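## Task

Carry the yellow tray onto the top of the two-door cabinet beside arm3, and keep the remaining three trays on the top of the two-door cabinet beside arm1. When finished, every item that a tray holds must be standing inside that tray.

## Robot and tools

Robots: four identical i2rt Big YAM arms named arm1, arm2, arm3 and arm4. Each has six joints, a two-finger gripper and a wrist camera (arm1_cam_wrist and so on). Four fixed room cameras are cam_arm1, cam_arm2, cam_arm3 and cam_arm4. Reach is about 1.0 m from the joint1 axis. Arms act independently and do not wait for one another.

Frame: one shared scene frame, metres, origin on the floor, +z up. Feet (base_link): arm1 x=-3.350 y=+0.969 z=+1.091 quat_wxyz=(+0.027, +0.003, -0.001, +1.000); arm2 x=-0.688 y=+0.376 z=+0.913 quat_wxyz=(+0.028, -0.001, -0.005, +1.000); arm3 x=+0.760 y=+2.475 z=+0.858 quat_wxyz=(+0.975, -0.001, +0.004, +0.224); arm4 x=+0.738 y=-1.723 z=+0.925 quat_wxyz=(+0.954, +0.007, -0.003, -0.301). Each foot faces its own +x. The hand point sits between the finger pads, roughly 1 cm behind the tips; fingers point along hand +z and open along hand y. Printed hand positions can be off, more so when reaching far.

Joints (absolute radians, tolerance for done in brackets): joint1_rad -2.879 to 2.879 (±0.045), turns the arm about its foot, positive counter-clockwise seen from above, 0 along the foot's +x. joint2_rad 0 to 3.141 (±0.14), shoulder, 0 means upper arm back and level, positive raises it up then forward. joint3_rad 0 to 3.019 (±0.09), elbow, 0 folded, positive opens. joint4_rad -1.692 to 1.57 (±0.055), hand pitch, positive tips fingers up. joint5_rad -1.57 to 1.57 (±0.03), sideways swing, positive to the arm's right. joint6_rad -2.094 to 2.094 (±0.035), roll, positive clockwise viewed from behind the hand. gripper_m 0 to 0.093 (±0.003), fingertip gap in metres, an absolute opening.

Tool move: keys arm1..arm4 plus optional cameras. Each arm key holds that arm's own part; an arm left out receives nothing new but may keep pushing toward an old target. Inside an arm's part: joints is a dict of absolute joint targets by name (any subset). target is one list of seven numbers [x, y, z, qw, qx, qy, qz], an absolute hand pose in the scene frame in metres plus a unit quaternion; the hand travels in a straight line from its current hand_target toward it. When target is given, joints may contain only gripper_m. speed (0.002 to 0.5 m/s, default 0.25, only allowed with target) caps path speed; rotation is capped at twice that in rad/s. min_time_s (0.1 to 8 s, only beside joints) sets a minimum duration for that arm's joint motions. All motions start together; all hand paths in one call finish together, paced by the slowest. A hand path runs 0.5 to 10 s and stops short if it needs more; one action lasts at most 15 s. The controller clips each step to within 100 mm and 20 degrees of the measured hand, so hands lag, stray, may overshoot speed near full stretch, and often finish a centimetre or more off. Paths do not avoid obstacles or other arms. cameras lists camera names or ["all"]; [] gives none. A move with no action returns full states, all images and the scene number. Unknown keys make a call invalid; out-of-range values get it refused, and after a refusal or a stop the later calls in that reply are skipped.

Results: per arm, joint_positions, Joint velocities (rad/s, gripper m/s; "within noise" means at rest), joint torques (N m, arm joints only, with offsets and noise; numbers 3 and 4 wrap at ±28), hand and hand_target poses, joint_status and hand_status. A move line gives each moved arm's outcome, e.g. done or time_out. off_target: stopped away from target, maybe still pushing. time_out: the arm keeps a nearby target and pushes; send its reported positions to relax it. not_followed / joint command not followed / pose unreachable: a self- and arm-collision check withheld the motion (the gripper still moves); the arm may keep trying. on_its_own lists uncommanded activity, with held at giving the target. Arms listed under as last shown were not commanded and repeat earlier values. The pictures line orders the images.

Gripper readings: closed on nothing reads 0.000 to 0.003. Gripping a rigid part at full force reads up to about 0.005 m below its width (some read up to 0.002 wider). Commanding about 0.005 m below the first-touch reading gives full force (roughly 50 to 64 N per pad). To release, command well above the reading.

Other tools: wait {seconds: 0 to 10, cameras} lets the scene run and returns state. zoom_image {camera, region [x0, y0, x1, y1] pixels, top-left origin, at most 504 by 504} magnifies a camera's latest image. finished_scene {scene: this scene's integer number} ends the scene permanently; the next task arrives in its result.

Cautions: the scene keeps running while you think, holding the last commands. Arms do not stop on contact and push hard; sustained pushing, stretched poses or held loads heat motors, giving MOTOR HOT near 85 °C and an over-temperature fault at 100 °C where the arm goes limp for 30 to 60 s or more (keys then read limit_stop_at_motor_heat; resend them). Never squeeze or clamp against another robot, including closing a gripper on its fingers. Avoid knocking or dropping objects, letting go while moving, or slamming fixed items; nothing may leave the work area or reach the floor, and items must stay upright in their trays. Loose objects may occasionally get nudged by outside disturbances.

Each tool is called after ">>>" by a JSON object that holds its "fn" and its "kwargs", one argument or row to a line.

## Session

>>> {"fn": "move", "kwargs": {

}}

Scene clock: 0.00 s.
Joint torques (N m): no reading
Heat: arm1: hottest joint2_rad 31 °C; arm2: hottest joint3_rad 30 °C; arm3: hottest joint3_rad 34 °C; arm4: hottest joint3_rad 34 °C.
Joint velocities: within noise
arm1.joint_positions: joint1_rad=+0.766 joint2_rad=+0.634 joint3_rad=+1.422 joint4_rad=-1.162 joint5_rad=-0.132 joint6_rad=-0.632 gripper_m=+0.09396
arm1.joint_status: not commanded
arm1.hand: x=-3.5247 y=+0.7837 z=+1.6824 quat_wxyz=(+0.075, +0.620, +0.543, -0.561) (m; scene frame)
arm1.hand_target: x=-3.5222 y=+0.7858 z=+1.6932 quat_wxyz=(+0.075, +0.615, +0.539, -0.571) (m; scene frame)
arm1.hand_status: not commanded
arm2.joint_positions: joint1_rad=-0.681 joint2_rad=+0.642 joint3_rad=+1.475 joint4_rad=-1.478 joint5_rad=+0.033 joint6_rad=-0.175 gripper_m=+0.09396
arm2.joint_status: not commanded
arm2.hand: x=-0.8437 y=+0.5195 z=+1.4598 quat_wxyz=(-0.214, +0.857, -0.253, -0.395) (m; scene frame)
arm2.hand_target: x=-0.8423 y=+0.5181 z=+1.4712 quat_wxyz=(-0.219, +0.851, -0.251, -0.406) (m; scene frame)
arm2.hand_status: not commanded
arm3.joint_positions: joint1_rad=-0.424 joint2_rad=+0.641 joint3_rad=+1.397 joint4_rad=-1.400 joint5_rad=+0.227 joint6_rad=+0.733 gripper_m=+0.09396
arm3.joint_status: not commanded
arm3.hand: x=+0.9971 y=+2.4438 z=+1.3841 quat_wxyz=(-0.448, -0.354, -0.818, -0.068) (m; scene frame)
arm3.hand_target: x=+0.9952 y=+2.4438 z=+1.3977 quat_wxyz=(-0.461, -0.353, -0.811, -0.074) (m; scene frame)
arm3.hand_status: not commanded
arm4.joint_positions: joint1_rad=-0.674 joint2_rad=+0.598 joint3_rad=+1.422 joint4_rad=-1.373 joint5_rad=+0.010 joint6_rad=+0.589 gripper_m=+0.09396
arm4.joint_status: not commanded
arm4.hand: x=+0.7921 y=-1.9387 z=+1.4740 quat_wxyz=(-0.457, -0.708, -0.513, +0.164) (m; scene frame)
arm4.hand_target: x=+0.7911 y=-1.9359 z=+1.4847 quat_wxyz=(-0.467, -0.703, -0.509, +0.168) (m; scene frame)
arm4.hand_status: not commanded
pictures: arm1_cam_wrist, arm2_cam_wrist, arm3_cam_wrist, arm4_cam_wrist, cam_arm1, cam_arm2, cam_arm3, cam_arm4
Images, in order (width x height): arm1_cam_wrist 672x504, arm2_cam_wrist 672x504, arm3_cam_wrist 672x504, arm4_cam_wrist 672x504, cam_arm1 896x504, cam_arm2 896x504, cam_arm3 896x504, cam_arm4 896x504.

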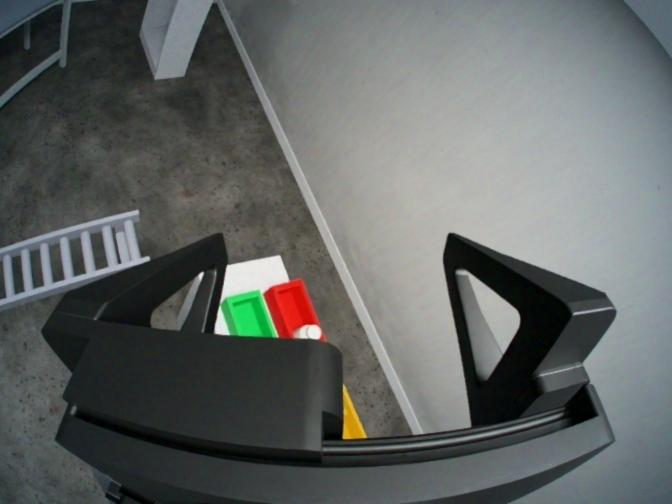

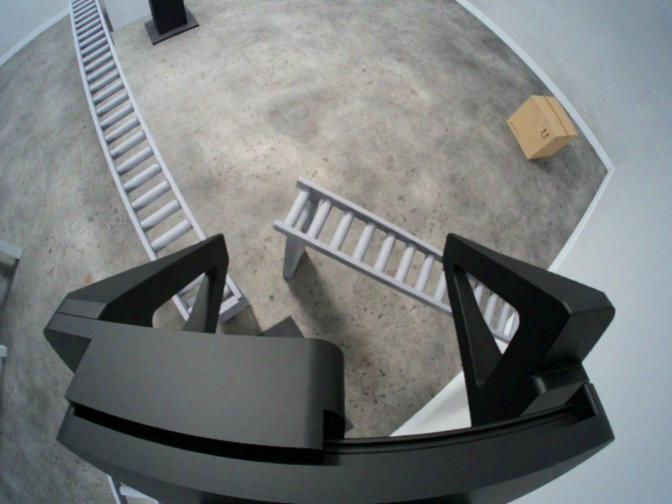

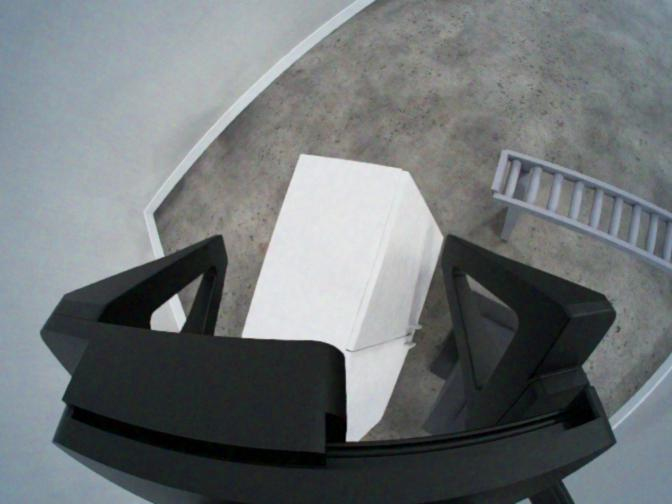

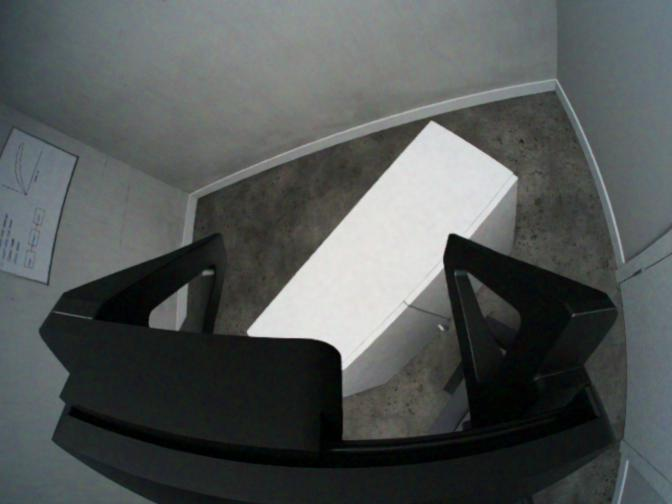

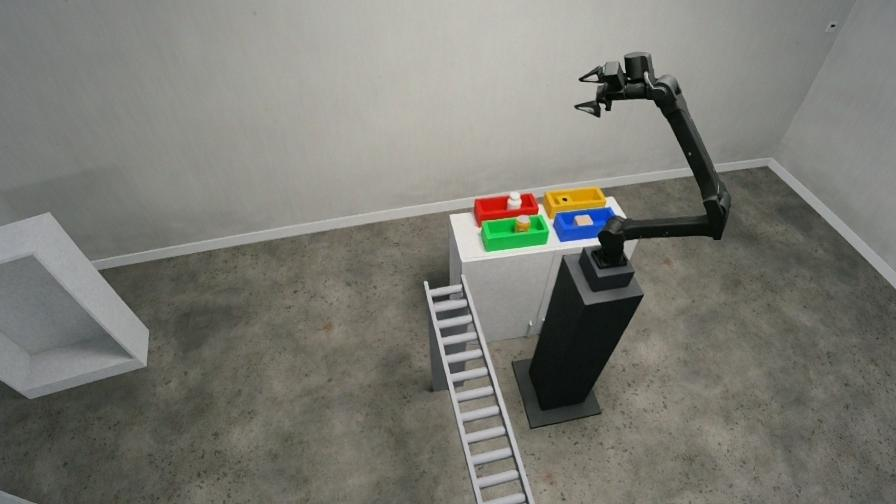

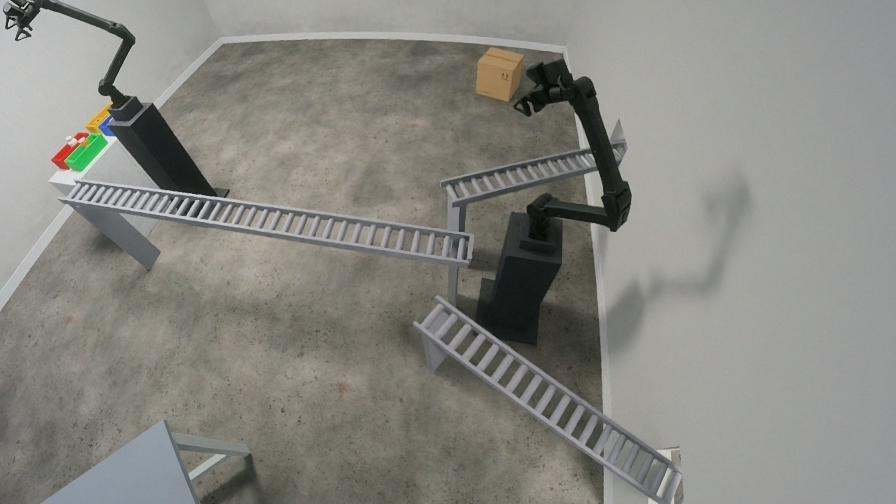

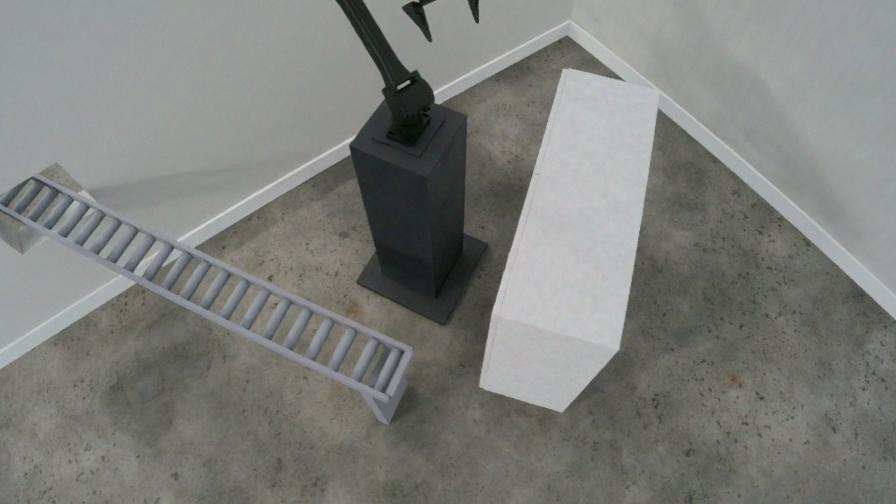

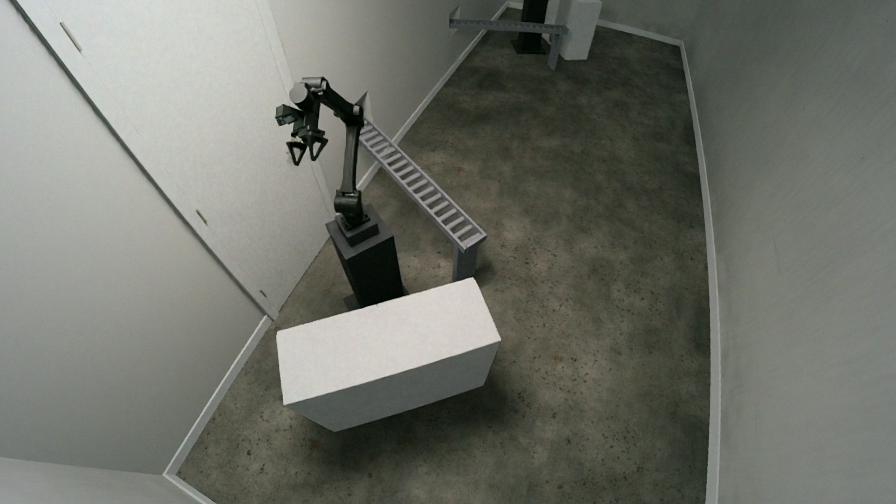

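>>> {"fn": "zoom_image", "kwargs": {
  "camera": "arm2_cam_wrist",
  "region": [220, 160, 460, 340]
}}

>>> {"fn": "zoom_image", "kwargs": {
  "camera": "cam_arm1",
  "region": [440, 160, 660, 290]
}}

>>> {"fn": "zoom_image", "kwargs": {
  "camera": "arm3_cam_wrist",
  "region": [180, 110, 672, 480]
}}

Scaled by 2.100 from the camera's 672x504 image, which has a finer 960x720 frame.

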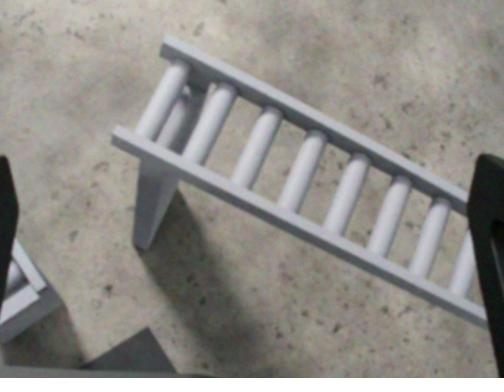

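Scaled by 2.291 from the camera's 896x504 image, which has a finer 1280x720 frame.

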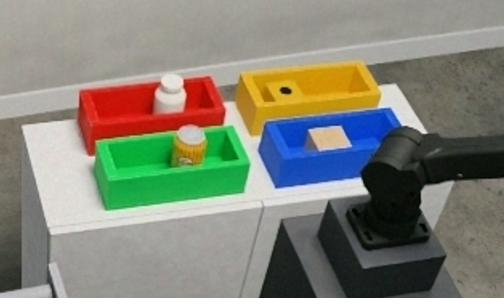

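Scaled by 1.024 from the camera's 672x504 image, which has a finer 960x720 frame.

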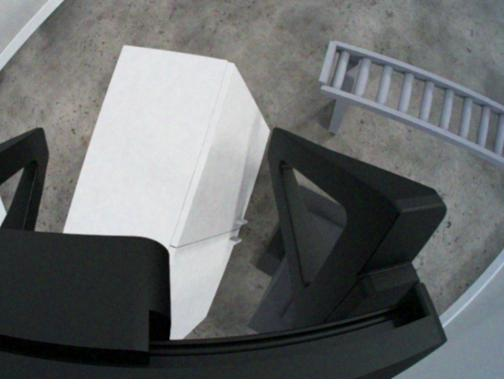

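>>> {"fn": "move", "kwargs": {
  "arm1": {"joints": {"joint1_rad": -0.19, "joint2_rad": 1.95, "joint3_rad": 1.77, "joint4_rad": -1.37, "joint5_rad": 0.0, "joint6_rad": -1.76}, "min_time_s": 3.5},
  "cameras": ["arm1_cam_wrist", "cam_arm1"]
}}

>>> {"fn": "zoom_image", "kwargs": {
  "camera": "arm1_cam_wrist",
  "region": [220, 0, 480, 250]
}}

Scene clock: 151.97 s.
Joint torques (N m): arm1=[0.15 -21.07 12.72 0.28 0.21 0.04] | arm2=[0.73 2.84 9.01 1.85 0.16 0.07] | arm3=[1.49 0.79 9.47 1.69 0.15 0.06] | arm4=[-1.26 1.32 9.31 1.61 0.1 0.01]
Heat: arm1: hottest joint3_rad 35 °C; arm2: hottest joint3_rad 35 °C; arm3: hottest joint3_rad 41 °C; arm4: hottest joint3_rad 44 °C.
move: arm1 done
Joint velocities: within noise
arm1.joint_positions: joint1_rad=-0.195 joint2_rad=+1.950 joint3_rad=+1.727 joint4_rad=-1.361 joint5_rad=-0.002 joint6_rad=-1.744 gripper_m=+0.09396
arm1.joint_status: all done
arm1.hand: x=-3.9248 y=+1.1146 z=+1.2199 quat_wxyz=(+0.003, +0.733, +0.680, +0.001) (m; scene frame)
arm1.hand_target: x=-3.9367 y=+1.1151 z=+1.2358 quat_wxyz=(-0.011, +0.726, +0.688, -0.007) (m; scene frame)
arm1.hand_status: not commanded
arm2, arm3, arm4: as last shown
pictures: arm1_cam_wrist, cam_arm1
Images, in order (width x height): arm1_cam_wrist 672x504, cam_arm1 896x504.

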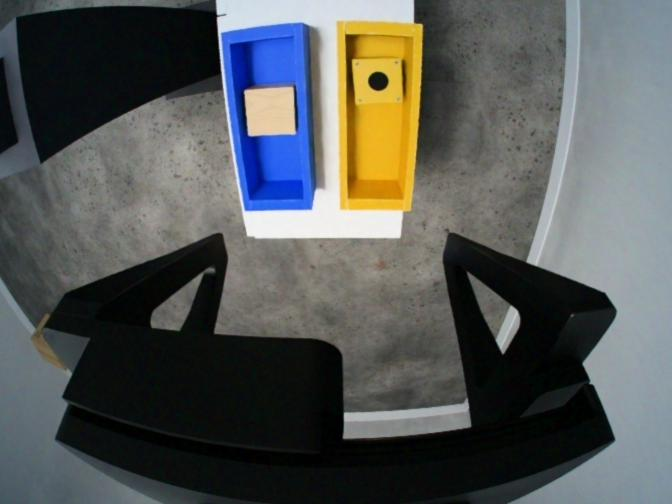

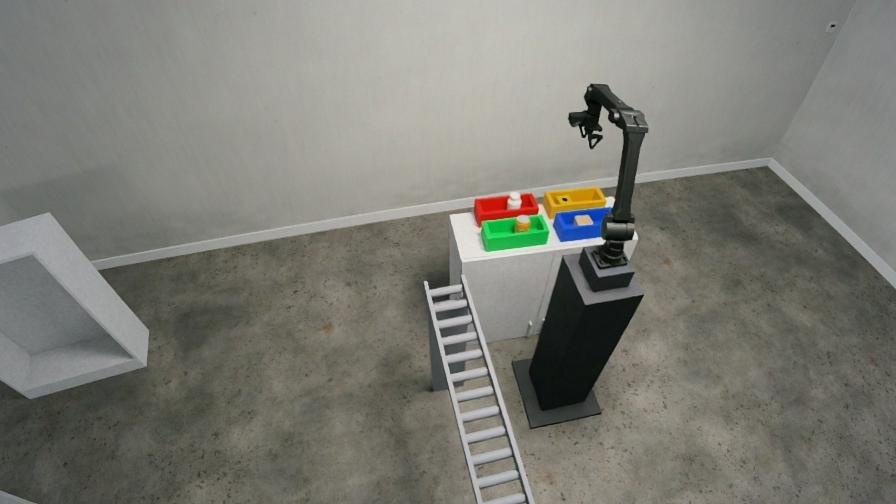

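Scaled by 1.938 from the camera's 672x504 image, which has a finer 960x720 frame.

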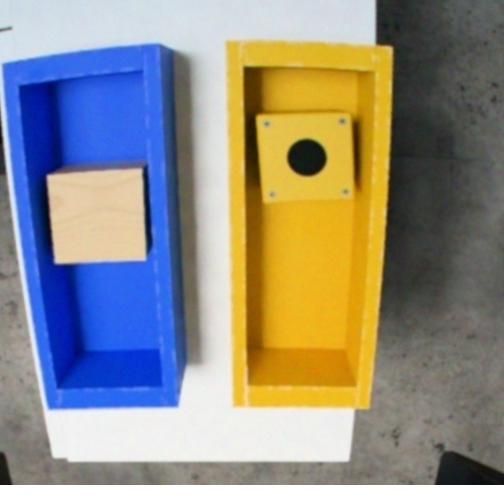

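>>> {"fn": "move", "kwargs": {
  "arm1": {"target": [-4.043, 1.172, 0.942, 0.0, 0.71934, 0.69466, 0.0], "speed": 0.2, "joints": {"gripper_m": 0.06}},
  "cameras": ["arm1_cam_wrist"]
}}

>>> {"fn": "zoom_image", "kwargs": {
  "camera": "arm1_cam_wrist",
  "region": [220, 20, 460, 350]
}}

Scene clock: 201.73 s.
Joint torques (N m): arm1=[-0.79 -26.46 11.47 0.14 0.23 0.01] | arm2=[0.85 2.96 8.94 1.8 0.12 0] | arm3=[1.38 0.73 9.5 1.66 0.16 0.06] | arm4=[-0.73 1.61 9.47 1.63 0.1 0.01]
Heat: arm1: hottest joint3_rad 36 °C; arm2: hottest joint3_rad 36 °C; arm3: hottest joint3_rad 41 °C; arm4: hottest joint3_rad 44 °C.
move: arm1 off_target
Joint velocities: within noise
arm1.joint_positions: joint1_rad=-0.222 joint2_rad=+2.592 joint3_rad=+2.094 joint4_rad=-1.097 joint5_rad=-0.002 joint6_rad=-1.805 gripper_m=+0.06012
arm1.joint_status: all done
arm1.hand: x=-4.0336 y=+1.1623 z=+0.9359 quat_wxyz=(+0.008, +0.722, +0.692, +0.004) (m; scene frame)
arm1.hand_target: x=-4.0426 y=+1.1720 z=+0.9424 quat_wxyz=(-0.001, +0.719, +0.695, +0.000) (m; scene frame)
arm1.hand_status: off_target (0.015 m and 1.1 deg from the pose sent, 0.307 m and 2.3 deg at the start)
arm2, arm3, arm4: as last shown
pictures: arm1_cam_wrist
Images, in order (width x height): arm1_cam_wrist 672x504.

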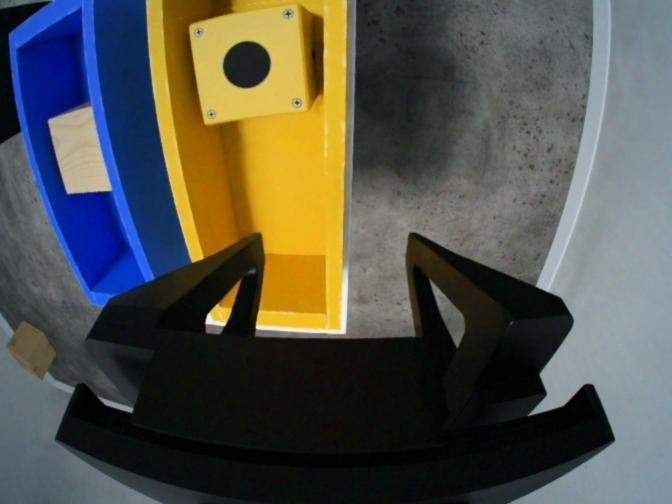

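Scaled by 1.527 from the camera's 672x504 image, which has a finer 960x720 frame.

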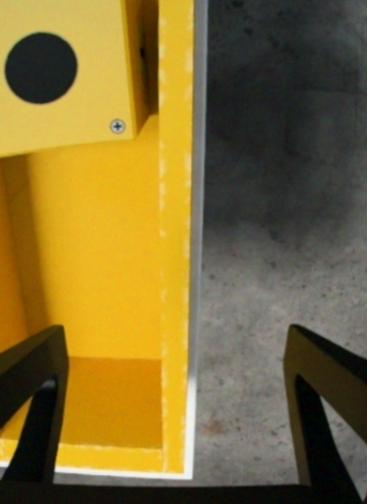

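>>> {"fn": "move", "kwargs": {
  "arm1": {"target": [-4.0435, 1.179, 0.830, 0.0, 0.71934, 0.69466, 0.0], "speed": 0.14},
  "cameras": ["arm1_cam_wrist"]
}}

Scene clock: 217.07 s.
Joint torques (N m): arm1=[-1.08 -26.34 10.86 0.8 0.23 0] | arm2=[0.97 1.49 9.16 1.85 0.14 0.02] | arm3=[1.38 0.73 9.5 1.68 0.16 0.06] | arm4=[-1.14 1.44 9.44 1.57 0.09 0]
Heat: arm1: hottest joint2_rad 38 °C; arm2: hottest joint3_rad 36 °C; arm3: hottest joint3_rad 41 °C; arm4: hottest joint3_rad 45 °C.
move: arm1 off_target
Joint velocities: within noise
arm1.joint_positions: joint1_rad=-0.230 joint2_rad=+2.802 joint3_rad=+2.208 joint4_rad=-1.013 joint5_rad=-0.002 joint6_rad=-1.814 gripper_m=+0.06012
arm1.joint_status: not commanded
arm1.hand: x=-4.0319 y=+1.1674 z=+0.8266 quat_wxyz=(+0.013, +0.721, +0.693, +0.007) (m; scene frame)
arm1.hand_target: x=-4.0429 y=+1.1789 z=+0.8304 quat_wxyz=(+0.000, +0.719, +0.695, +0.000) (m; scene frame)
arm1.hand_status: off_target (0.017 m and 1.8 deg from the pose sent, 0.108 m and 1.1 deg at the start)
arm2, arm3, arm4: as last shown
pictures: arm1_cam_wrist
Images, in order (width x height): arm1_cam_wrist 672x504.

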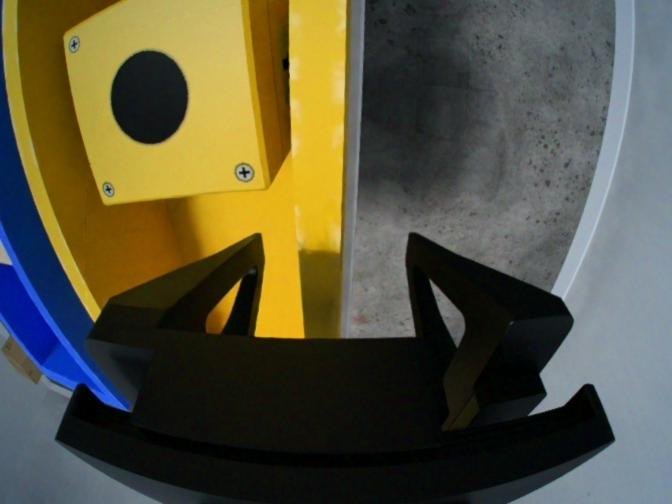

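>>> {"fn": "move", "kwargs": {
  "arm1": {"joints": {"gripper_m": 0.005}},
  "cameras": []
}}

>>> {"fn": "move", "kwargs": {
  "arm1": {"target": [-4.02, 1.174, 1.11, 0.0, 0.71934, 0.69466, 0.0], "speed": 0.15},
  "cameras": ["arm1_cam_wrist", "cam_arm1"]
}}

Scene clock: 241.80 s.
Joint torques (N m): arm1=[-0.91 -26.58 10.73 0.75 0.23 0.05] | arm2=[1.38 2.9 8.62 1.94 0.08 0.03] | arm3=[1.38 0.91 9.48 1.69 0.16 0.06] | arm4=[-1.38 1.61 9.32 1.55 0.1 -0.01]
Heat: arm1: hottest joint2_rad 42 °C; arm2: hottest joint3_rad 36 °C; arm3: hottest joint3_rad 41 °C; arm4: hottest joint3_rad 45 °C.
move: arm1 off_target
Joint velocities: within noise
arm1.joint_positions: joint1_rad=-0.230 joint2_rad=+2.802 joint3_rad=+2.209 joint4_rad=-1.011 joint5_rad=-0.001 joint6_rad=-1.818 gripper_m=+0.01109
arm1.joint_status: gripper_m off_target (ended at +0.01112, target +0.00500)
arm1.hand: x=-4.0326 y=+1.1677 z=+0.8268 quat_wxyz=(+0.012, +0.720, +0.694, +0.006) (m; scene frame)
arm1.hand_target: x=-4.0428 y=+1.1789 z=+0.8303 quat_wxyz=(+0.000, +0.719, +0.695, +0.000) (m; scene frame)
arm1.hand_status: not commanded
arm2, arm3, arm4: as last shown
pictures: none
No camera images: "cameras" was empty.

Scene clock: 244.50 s.
Joint torques (N m): arm1=[-0.97 -29.51 11.29 -0.31 0.11 0.03] | arm2=[0.73 3.25 9.03 1.96 0.15 0.06] | arm3=[1.38 0.73 9.51 1.68 0.16 0.06] | arm4=[-1.03 1.61 9.39 1.61 0.1 -0.01]
Heat: arm1: hottest joint2_rad 42 °C; arm2: hottest joint3_rad 36 °C; arm3: hottest joint3_rad 41 °C; arm4: hottest joint3_rad 45 °C.
move: arm1 off_target
Joint velocities: within noise
arm1.joint_positions: joint1_rad=-0.232 joint2_rad=+2.379 joint3_rad=+2.042 joint4_rad=-1.300 joint5_rad=+0.002 joint6_rad=-1.818 gripper_m=+0.01109
arm1.joint_status: not commanded
arm1.hand: x=-4.0082 y=+1.1632 z=+1.0648 quat_wxyz=(+0.026, +0.720, +0.693, +0.016) (m; scene frame)
arm1.hand_target: x=-4.0188 y=+1.1737 z=+1.1095 quat_wxyz=(-0.001, +0.719, +0.695, +0.000) (m; scene frame)
arm1.hand_status: off_target (0.048 m and 3.5 deg from the pose sent, 0.283 m and 1.6 deg at the start; pose on its path clipped on 3 of 81 steps)
arm2, arm3, arm4: as last shown
pictures: arm1_cam_wrist, cam_arm1
Images, in order (width x height): arm1_cam_wrist 672x504, cam_arm1 896x504.

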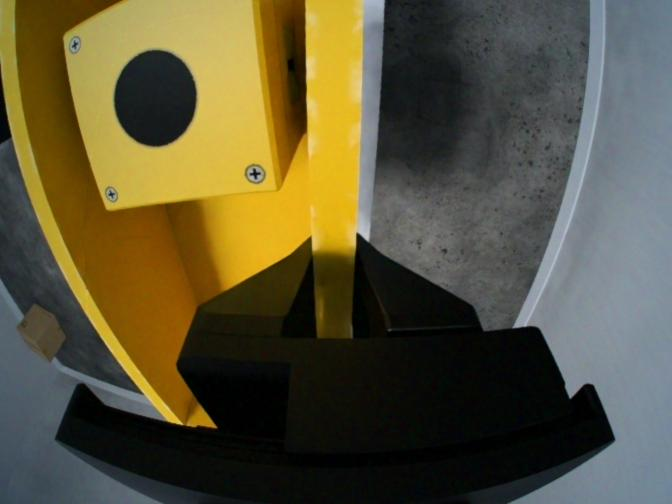

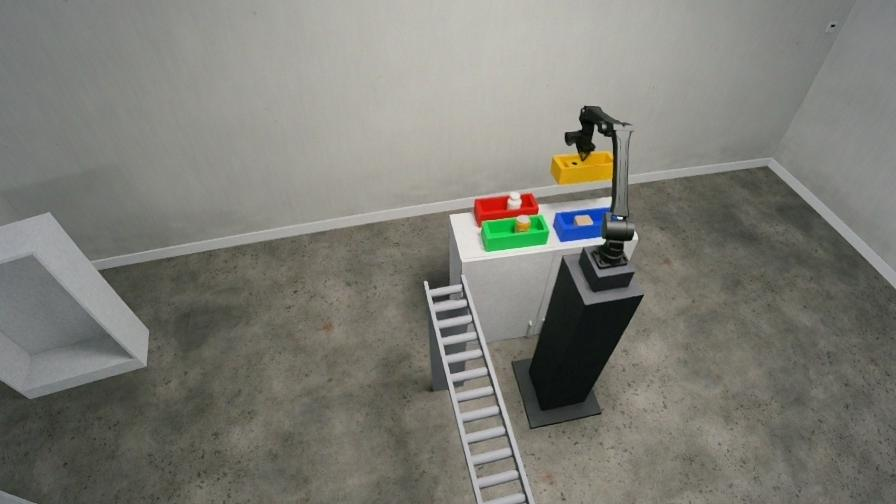

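>>> {"fn": "move", "kwargs": {
  "arm1": {"joints": {"joint1_rad": 1.69, "joint6_rad": -1.515}, "min_time_s": 6},
  "cameras": ["cam_arm1"]
}}

Scene clock: 261.77 s.
Joint torques (N m): arm1=[-0.97 -29.8 11.34 -0.34 0.05 0.26] | arm2=[0.79 2.78 8.88 1.66 0.09 0.02] | arm3=[1.38 0.79 9.47 1.68 0.16 0.06] | arm4=[-1.03 1.49 9.37 1.62 0.1 0]
Heat: arm1: hottest joint2_rad 40 °C; arm2: hottest joint3_rad 36 °C; arm3: hottest joint3_rad 41 °C; arm4: hottest joint3_rad 45 °C.
move: arm1 done
Joint velocities: within noise
arm1.joint_positions: joint1_rad=+1.698 joint2_rad=+2.379 joint3_rad=+2.042 joint4_rad=-1.300 joint5_rad=+0.004 joint6_rad=-1.527 gripper_m=+0.01109
arm1.joint_status: all done
arm1.hand: x=-3.3002 y=+0.2840 z=+1.0590 quat_wxyz=(-0.007, -0.015, +0.999, +0.034) (m; scene frame)
arm1.hand_target: x=-3.3042 y=+0.2702 z=+1.1037 quat_wxyz=(-0.004, -0.005, +1.000, +0.004) (m; scene frame)
arm1.hand_status: not commanded
arm2, arm3, arm4: as last shown
pictures: cam_arm1
Images, in order (width x height): cam_arm1 896x504.

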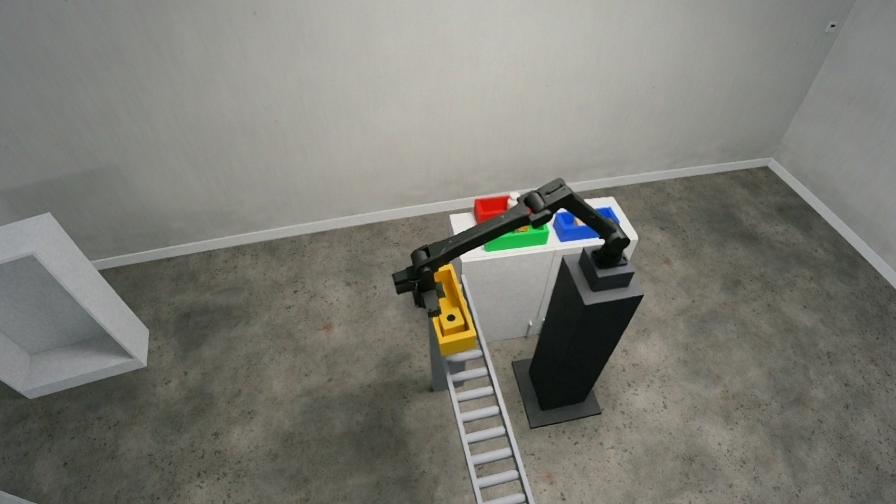

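>>> {"fn": "move", "kwargs": {
  "arm1": {"target": [-3.317, 0.297, 0.970, -0.0435, -0.0017, 0.9987, -0.0249], "speed": 0.12},
  "cameras": ["cam_arm1"]
}}

>>> {"fn": "zoom_image", "kwargs": {
  "camera": "cam_arm1",
  "region": [420, 290, 520, 390]
}}

Scene clock: 289.23 s.
Joint torques (N m): arm1=[-0.62 -27.28 8.44 0.77 0.18 0.26] | arm2=[1.03 2.49 9.06 1.78 0.14 0.12] | arm3=[1.38 0.91 9.48 1.66 0.16 0.07] | arm4=[-1.08 1.38 9.39 1.59 0.11 0]
Heat: arm1: hottest joint2_rad 41 °C; arm2: hottest joint3_rad 36 °C; arm3: hottest joint3_rad 42 °C; arm4: hottest joint3_rad 45 °C.
move: arm1 off_target
Joint velocities: within noise
arm1.joint_positions: joint1_rad=+1.698 joint2_rad=+2.420 joint3_rad=+1.777 joint4_rad=-0.935 joint5_rad=+0.084 joint6_rad=-1.515 gripper_m=+0.01109
arm1.joint_status: not commanded
arm1.hand: x=-3.3172 y=+0.3144 z=+0.9436 quat_wxyz=(-0.045, -0.009, +0.999, +0.001) (m; scene frame)
arm1.hand_target: x=-3.3170 y=+0.2975 z=+0.9702 quat_wxyz=(-0.043, -0.002, +0.999, -0.025) (m; scene frame)
arm1.hand_status: off_target (0.032 m and 3.1 deg from the pose sent, 0.091 m and 8.1 deg at the start)
arm2, arm3, arm4: as last shown
pictures: cam_arm1
Images, in order (width x height): cam_arm1 896x504.

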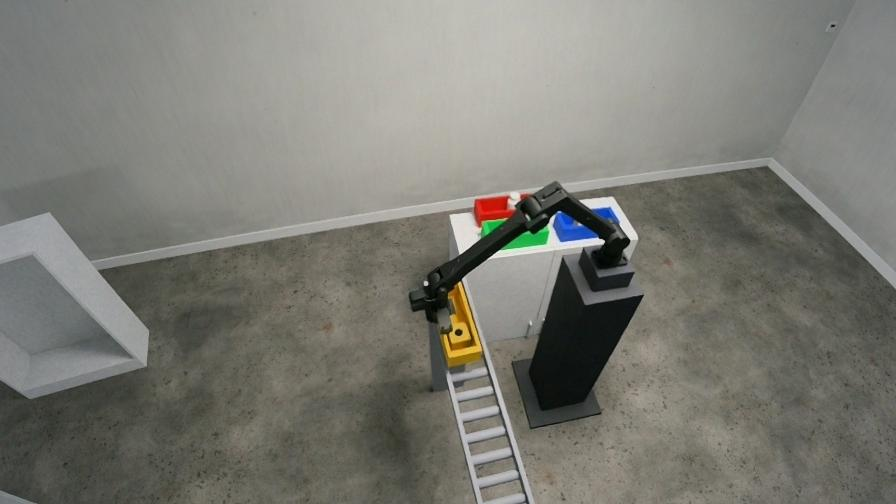

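Scaled by 5.040 from the camera's 896x504 image, which has a finer 1280x720 frame.

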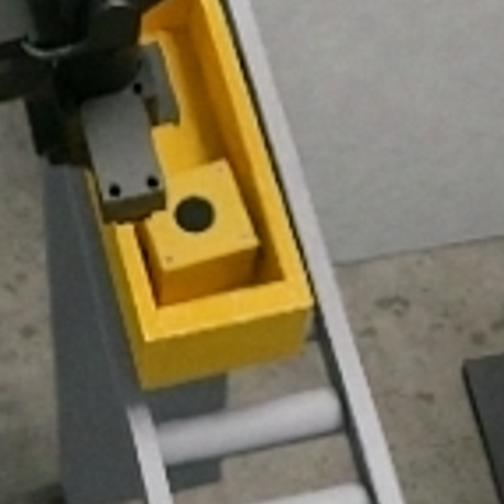

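>>> {"fn": "move", "kwargs": {
  "arm1": {"target": [-3.318, 0.3115, 0.952, -0.0435, -0.0017, 0.9987, -0.0249], "speed": 0.1},
  "cameras": ["cam_arm1"]
}}

>>> {"fn": "zoom_image", "kwargs": {
  "camera": "cam_arm1",
  "region": [420, 290, 520, 390]
}}

Scene clock: 305.80 s.
Joint torques (N m): arm1=[-0.56 -27.46 7.72 0.83 0.2 0.26] | arm2=[1.26 2.96 9.06 1.74 0.11 0.07] | arm3=[1.44 0.73 9.47 1.69 0.16 0.06] | arm4=[-1.03 1.26 9.44 1.61 0.1 -0.01]
Heat: arm1: hottest joint2_rad 45 °C; arm2: hottest joint3_rad 36 °C; arm3: hottest joint3_rad 42 °C; arm4: hottest joint3_rad 45 °C.
move: arm1 off_target
Joint velocities: within noise
arm1.joint_positions: joint1_rad=+1.698 joint2_rad=+2.420 joint3_rad=+1.717 joint4_rad=-0.873 joint5_rad=+0.084 joint6_rad=-1.515 gripper_m=+0.01109
arm1.joint_status: not commanded
arm1.hand: x=-3.3184 y=+0.3287 z=+0.9256 quat_wxyz=(-0.045, -0.009, +0.999, +0.001) (m; scene frame)
arm1.hand_target: x=-3.3180 y=+0.3119 z=+0.9521 quat_wxyz=(-0.043, -0.002, +0.999, -0.025) (m; scene frame)
arm1.hand_status: off_target (0.032 m and 3.1 deg from the pose sent, 0.009 m and 3.1 deg at the start)
arm2.joint_positions: joint1_rad=-0.681 joint2_rad=+0.642 joint3_rad=+1.475 joint4_rad=-1.478 joint5_rad=+0.033 joint6_rad=-0.175 gripper_m=+0.09396
arm2.joint_status: not commanded
arm2.hand: x=-0.8437 y=+0.5195 z=+1.4598 quat_wxyz=(-0.214, +0.857, -0.253, -0.395) (m; scene frame)
arm2.hand_target: x=-0.8423 y=+0.5181 z=+1.4712 quat_wxyz=(-0.219, +0.851, -0.251, -0.406) (m; scene frame)
arm2.hand_status: not commanded
arm3.joint_positions: joint1_rad=-0.424 joint2_rad=+0.641 joint3_rad=+1.397 joint4_rad=-1.400 joint5_rad=+0.227 joint6_rad=+0.733 gripper_m=+0.09396
arm3.joint_status: not commanded
arm3.hand: x=+0.9971 y=+2.4438 z=+1.3841 quat_wxyz=(-0.448, -0.354, -0.818, -0.068) (m; scene frame)
arm3.hand_target: x=+0.9952 y=+2.4438 z=+1.3977 quat_wxyz=(-0.461, -0.353, -0.811, -0.074) (m; scene frame)
arm3.hand_status: not commanded
arm4.joint_positions: joint1_rad=-0.674 joint2_rad=+0.598 joint3_rad=+1.422 joint4_rad=-1.373 joint5_rad=+0.010 joint6_rad=+0.589 gripper_m=+0.09396
arm4.joint_status: not commanded
arm4.hand: x=+0.7921 y=-1.9387 z=+1.4740 quat_wxyz=(-0.457, -0.708, -0.513, +0.164) (m; scene frame)
arm4.hand_target: x=+0.7911 y=-1.9359 z=+1.4847 quat_wxyz=(-0.467, -0.703, -0.509, +0.168) (m; scene frame)
arm4.hand_status: not commanded
pictures: cam_arm1
Images, in order (width x height): cam_arm1 896x504.

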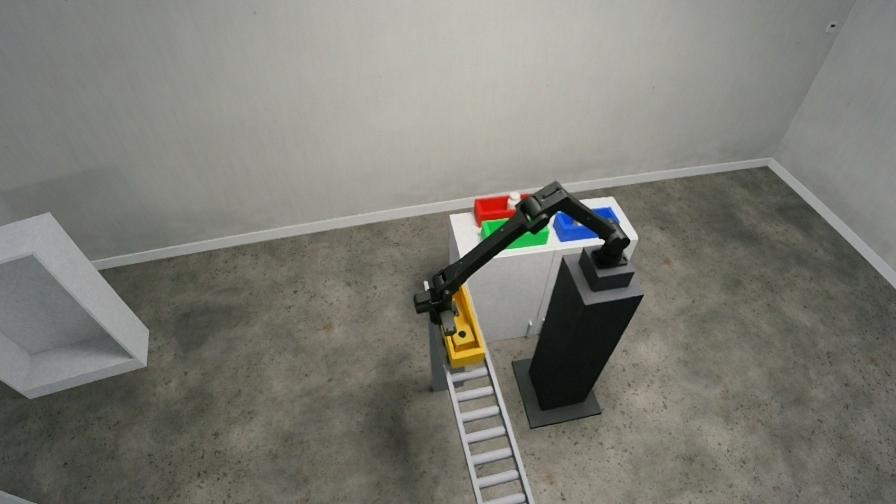

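Scaled by 5.040 from the camera's 896x504 image, which has a finer 1280x720 frame.

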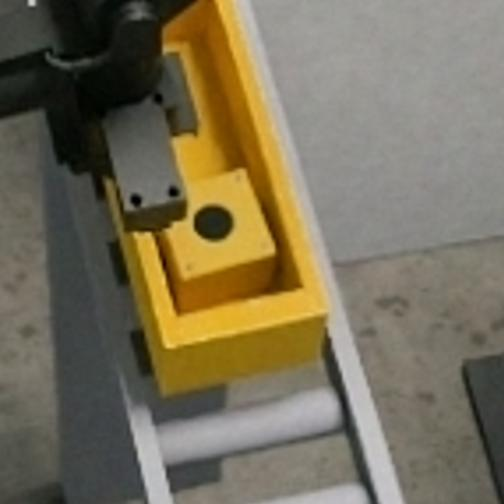

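>>> {"fn": "move", "kwargs": {
  "arm1": {"target": [-3.318, 0.310, 0.922, -0.0435, -0.0017, 0.9987, -0.0249], "speed": 0.07},
  "cameras": ["cam_arm1"]
}}

>>> {"fn": "zoom_image", "kwargs": {
  "camera": "cam_arm1",
  "region": [420, 290, 520, 390]
}}

Scene clock: 316.20 s.
Joint torques (N m): arm1=[-0.56 -25.82 8.84 0.84 0.29 0.23] | arm2=[0.44 2.67 9.01 2.11 0.15 0.1] | arm3=[1.38 0.73 9.48 1.7 0.16 0.06] | arm4=[-1.03 1.49 9.33 1.61 0.08 0.01]
Heat: arm1: hottest joint2_rad 47 °C; arm2: hottest joint3_rad 36 °C; arm3: hottest joint3_rad 42 °C; arm4: hottest joint3_rad 45 °C.
move: arm1 off_target
Joint velocities: within noise
arm1.joint_positions: joint1_rad=+1.699 joint2_rad=+2.454 joint3_rad=+1.717 joint4_rad=-0.835 joint5_rad=+0.081 joint6_rad=-1.512 gripper_m=+0.01109
arm1.joint_status: not commanded
arm1.hand: x=-3.3178 y=+0.3298 z=+0.9042 quat_wxyz=(-0.044, -0.008, +0.999, -0.001) (m; scene frame)
arm1.hand_target: x=-3.3179 y=+0.3106 z=+0.9223 quat_wxyz=(-0.043, -0.002, +0.999, -0.025) (m; scene frame)
arm1.hand_status: off_target (0.027 m and 2.8 deg from the pose sent, 0.019 m and 3.1 deg at the start)
arm2, arm3, arm4: as last shown
pictures: cam_arm1
Images, in order (width x height): cam_arm1 896x504.

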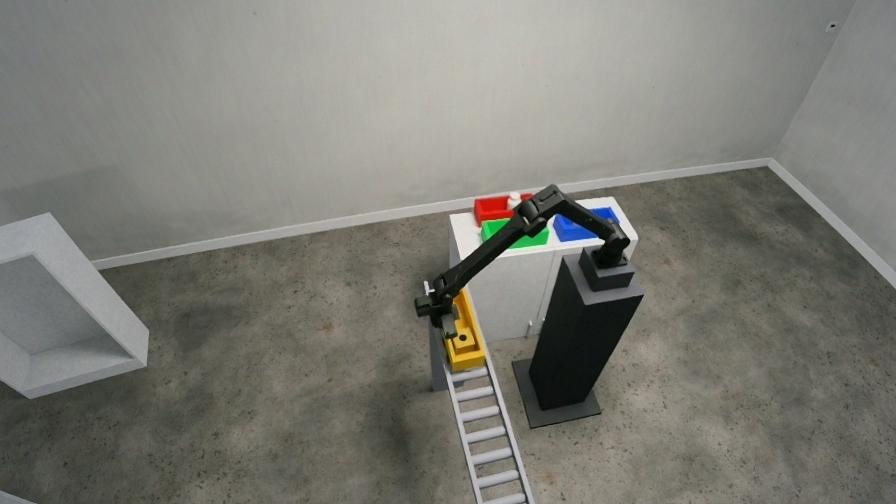

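Scaled by 5.040 from the camera's 896x504 image, which has a finer 1280x720 frame.

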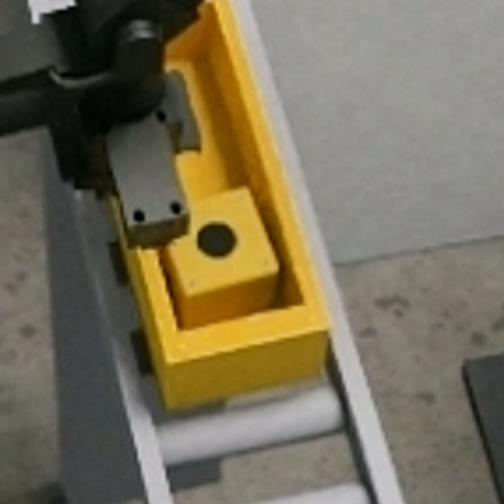

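>>> {"fn": "move", "kwargs": {
  "arm1": {"target": [-3.318, 0.310, 0.900, -0.0435, -0.0017, 0.9987, -0.0249], "speed": 0.06},
  "cameras": ["cam_arm1"]
}}

>>> {"fn": "zoom_image", "kwargs": {
  "camera": "cam_arm1",
  "region": [420, 290, 520, 390]
}}

Scene clock: 325.27 s.
Joint torques (N m): arm1=[-0.56 -23.12 9.74 1.54 0.47 0.24] | arm2=[-0.03 3.14 9.11 1.83 0.15 0.09] | arm3=[1.38 0.79 9.48 1.7 0.17 0.06] | arm4=[-1.03 1.44 9.44 1.57 0.1 0.01]
Heat: arm1: hottest joint2_rad 46 °C; arm2: hottest joint3_rad 36 °C; arm3: hottest joint3_rad 42 °C; arm4: hottest joint3_rad 45 °C.
move: arm1 off_target
Joint velocities: within noise
arm1.joint_positions: joint1_rad=+1.699 joint2_rad=+2.457 joint3_rad=+1.717 joint4_rad=-0.822 joint5_rad=+0.076 joint6_rad=-1.512 gripper_m=+0.01109
arm1.joint_status: not commanded
arm1.hand: x=-3.3168 y=+0.3275 z=+0.9023 quat_wxyz=(-0.041, -0.007, +0.999, -0.006) (m; scene frame)
arm1.hand_target: x=-3.3179 y=+0.3106 z=+0.9006 quat_wxyz=(-0.043, -0.002, +0.999, -0.025) (m; scene frame)
arm1.hand_status: off_target (0.018 m and 2.3 deg from the pose sent, 0.020 m and 2.8 deg at the start)
arm2, arm3, arm4: as last shown
pictures: cam_arm1
Images, in order (width x height): cam_arm1 896x504.

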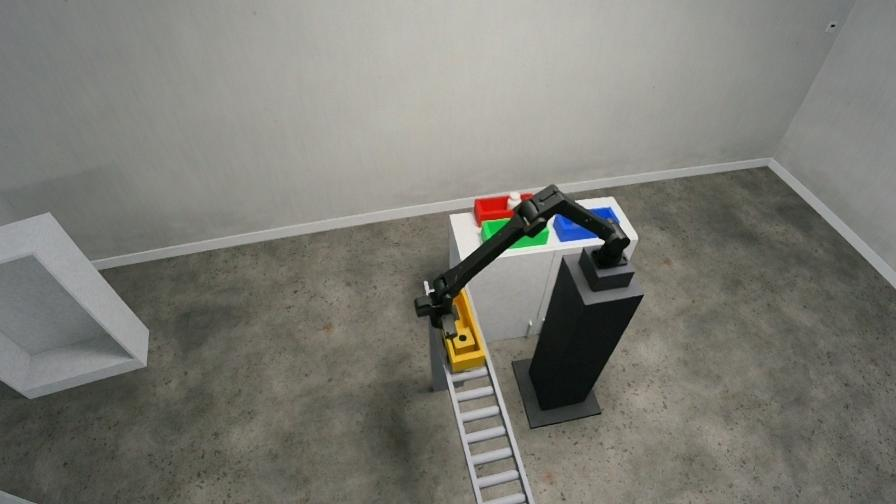

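Scaled by 5.040 from the camera's 896x504 image, which has a finer 1280x720 frame.

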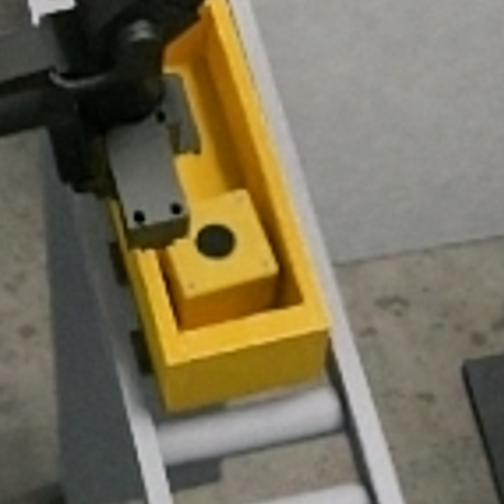

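>>> {"fn": "move", "kwargs": {
  "arm1": {"target": [-3.318, 0.312, 1.08, -0.0435, -0.0017, 0.9987, -0.0249], "speed": 0.35, "joints": {"gripper_m": 0.045}},
  "arm2": {"joints": {"joint1_rad": 0.1, "joint2_rad": 1.57, "joint3_rad": 1.19, "joint4_rad": -1.19, "joint5_rad": 0.0, "joint6_rad": 0.065}, "min_time_s": 3.5},
  "cameras": ["cam_arm1", "cam_arm2", "arm2_cam_wrist"]
}}

Scene clock: 346.73 s.
Joint torques (N m): arm1=[-0.56 -22.42 10.44 0.31 0.3 0.22] | arm2=[1.08 -12.16 8.29 0.75 -0.05 0.18] | arm3=[1.32 0.73 9.48 1.7 0.16 0.06] | arm4=[-0.91 1.55 9.43 1.58 0.09 0.02]
Heat: arm1: hottest joint2_rad 47 °C; arm2: hottest joint3_rad 36 °C; arm3: hottest joint3_rad 42 °C; arm4: hottest joint3_rad 46 °C.
move: arm1 done; arm2 done
Joint velocities: within noise
arm1.joint_positions: joint1_rad=+1.699 joint2_rad=+2.181 joint3_rad=+1.739 joint4_rad=-1.082 joint5_rad=+0.082 joint6_rad=-1.512 gripper_m=+0.04491
arm1.joint_status: all done
arm1.hand: x=-3.3159 y=+0.3180 z=+1.0814 quat_wxyz=(-0.042, -0.007, +0.999, -0.025) (m; scene frame)
arm1.hand_target: x=-3.3179 y=+0.3121 z=+1.0800 quat_wxyz=(-0.043, -0.002, +0.999, -0.025) (m; scene frame)
arm1.hand_status: done (0.006 m and 0.6 deg from the pose sent, 0.178 m and 2.3 deg at the start; pose on its path clipped on 4 of 63 steps)
arm2.joint_positions: joint1_rad=+0.094 joint2_rad=+1.564 joint3_rad=+1.183 joint4_rad=-1.203 joint5_rad=+0.004 joint6_rad=+0.050 gripper_m=+0.09396
arm2.joint_status: all done
arm2.hand: x=-1.1267 y=+0.3590 z=+1.0322 quat_wxyz=(-0.007, +1.000, -0.006, +0.007) (m; scene frame)
arm2.hand_target: x=-1.1324 y=+0.3556 z=+1.0324 quat_wxyz=(-0.005, +1.000, -0.010, +0.000) (m; scene frame)
arm2.hand_status: not commanded
arm3, arm4: as last shown
pictures: arm2_cam_wrist, cam_arm1, cam_arm2
Images, in order (width x height): arm2_cam_wrist 672x504, cam_arm1 896x504, cam_arm2 896x504.

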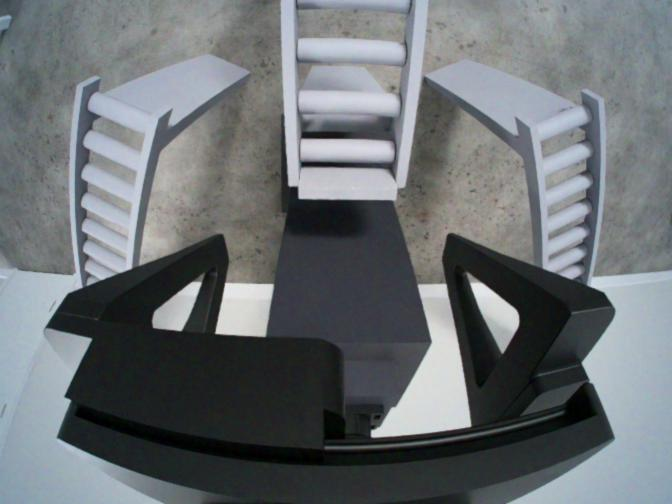

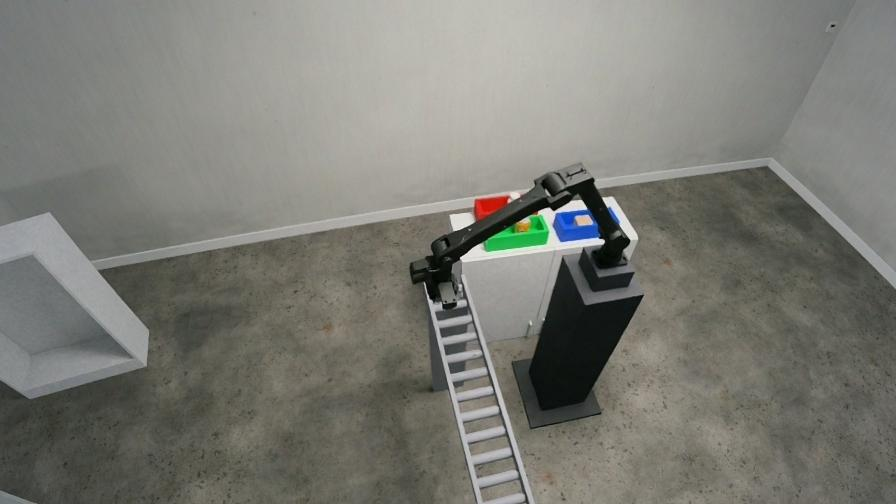

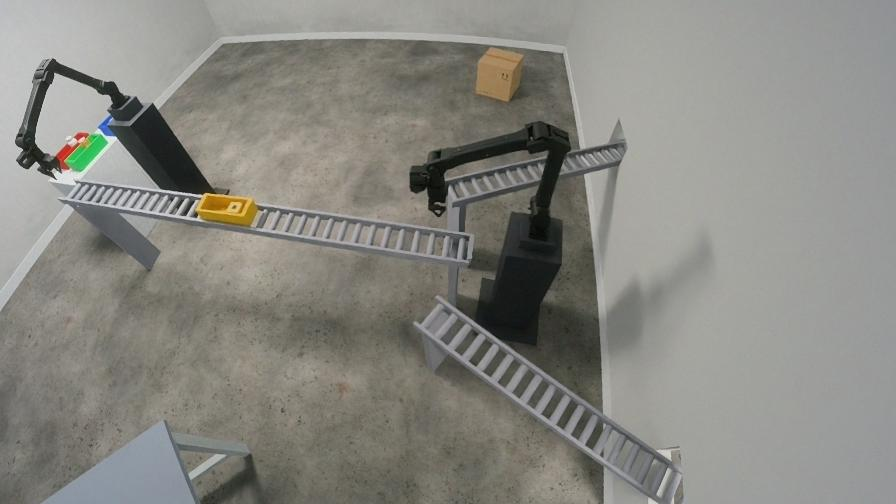

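>>> {"fn": "move", "kwargs": {
  "arm1": {"joints": {"joint1_rad": 1.2, "joint2_rad": 0.6, "joint3_rad": 2.0, "joint4_rad": -1.4, "joint5_rad": 0.0, "joint6_rad": 0.0}, "min_time_s": 4},
  "cameras": ["arm2_cam_wrist", "cam_arm2"]
}}

>>> {"fn": "zoom_image", "kwargs": {
  "camera": "arm2_cam_wrist",
  "region": [240, 0, 460, 230]
}}

Scene clock: 361.40 s.
Joint torques (N m): arm1=[-0.79 7.77 3.22 1.8 0.14 0.31] | arm2=[0.97 -12.4 8.29 0.59 -0.01 0.19] | arm3=[1.44 0.85 9.46 1.69 0.16 0.07] | arm4=[-0.91 1.61 9.39 1.59 0.1 0]
Heat: arm1: hottest joint2_rad 46 °C; arm2: hottest joint3_rad 36 °C; arm3: hottest joint3_rad 42 °C; arm4: hottest joint3_rad 46 °C.
move: arm1 done
Joint velocities: within noise
arm1.joint_positions: joint1_rad=+1.210 joint2_rad=+0.592 joint3_rad=+1.994 joint4_rad=-1.389 joint5_rad=+0.002 joint6_rad=-0.016 gripper_m=+0.04492
arm1.joint_status: all done
arm1.hand: x=-3.3688 y=+0.9153 z=+1.8693 quat_wxyz=(+0.382, +0.584, +0.389, -0.601) (m; scene frame)
arm1.hand_target: x=-3.3703 y=+0.9123 z=+1.8681 quat_wxyz=(+0.382, +0.593, +0.385, -0.596) (m; scene frame)
arm1.hand_status: not commanded
arm2, arm3, arm4: as last shown
pictures: arm2_cam_wrist, cam_arm2
Images, in order (width x height): arm2_cam_wrist 672x504, cam_arm2 896x504.

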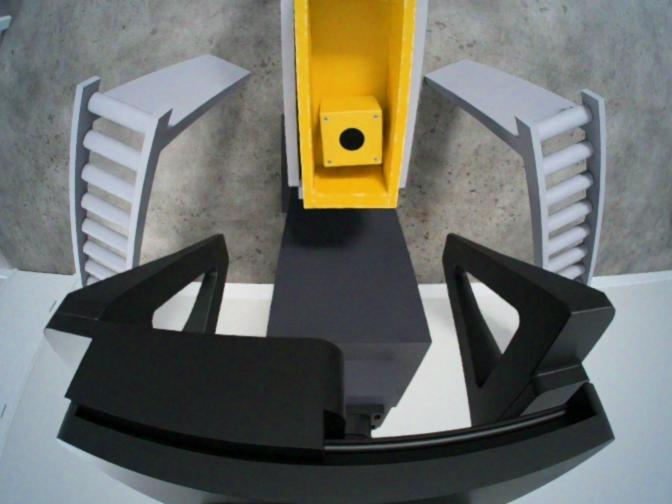

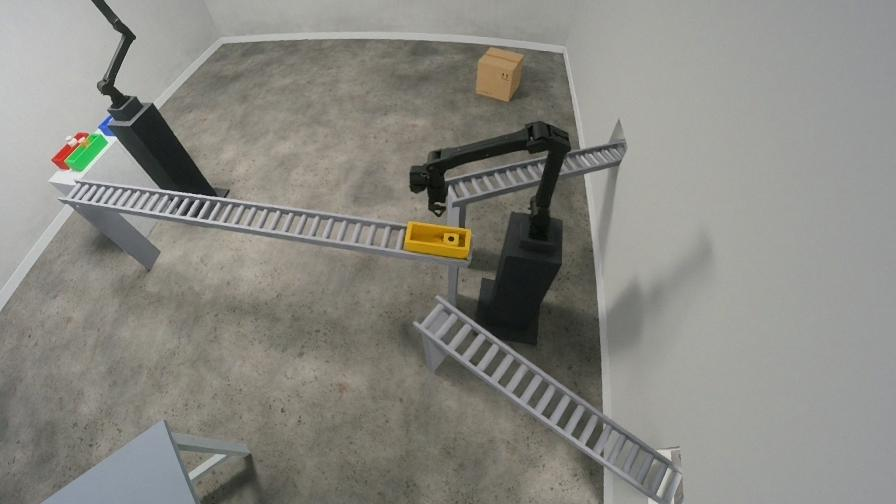

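Scaled by 2.191 from the camera's 672x504 image, which has a finer 960x720 frame.

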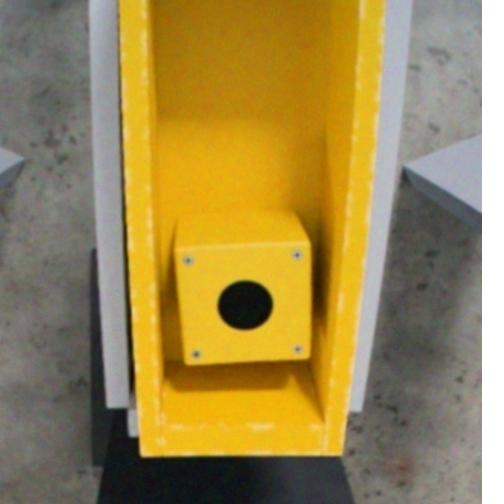

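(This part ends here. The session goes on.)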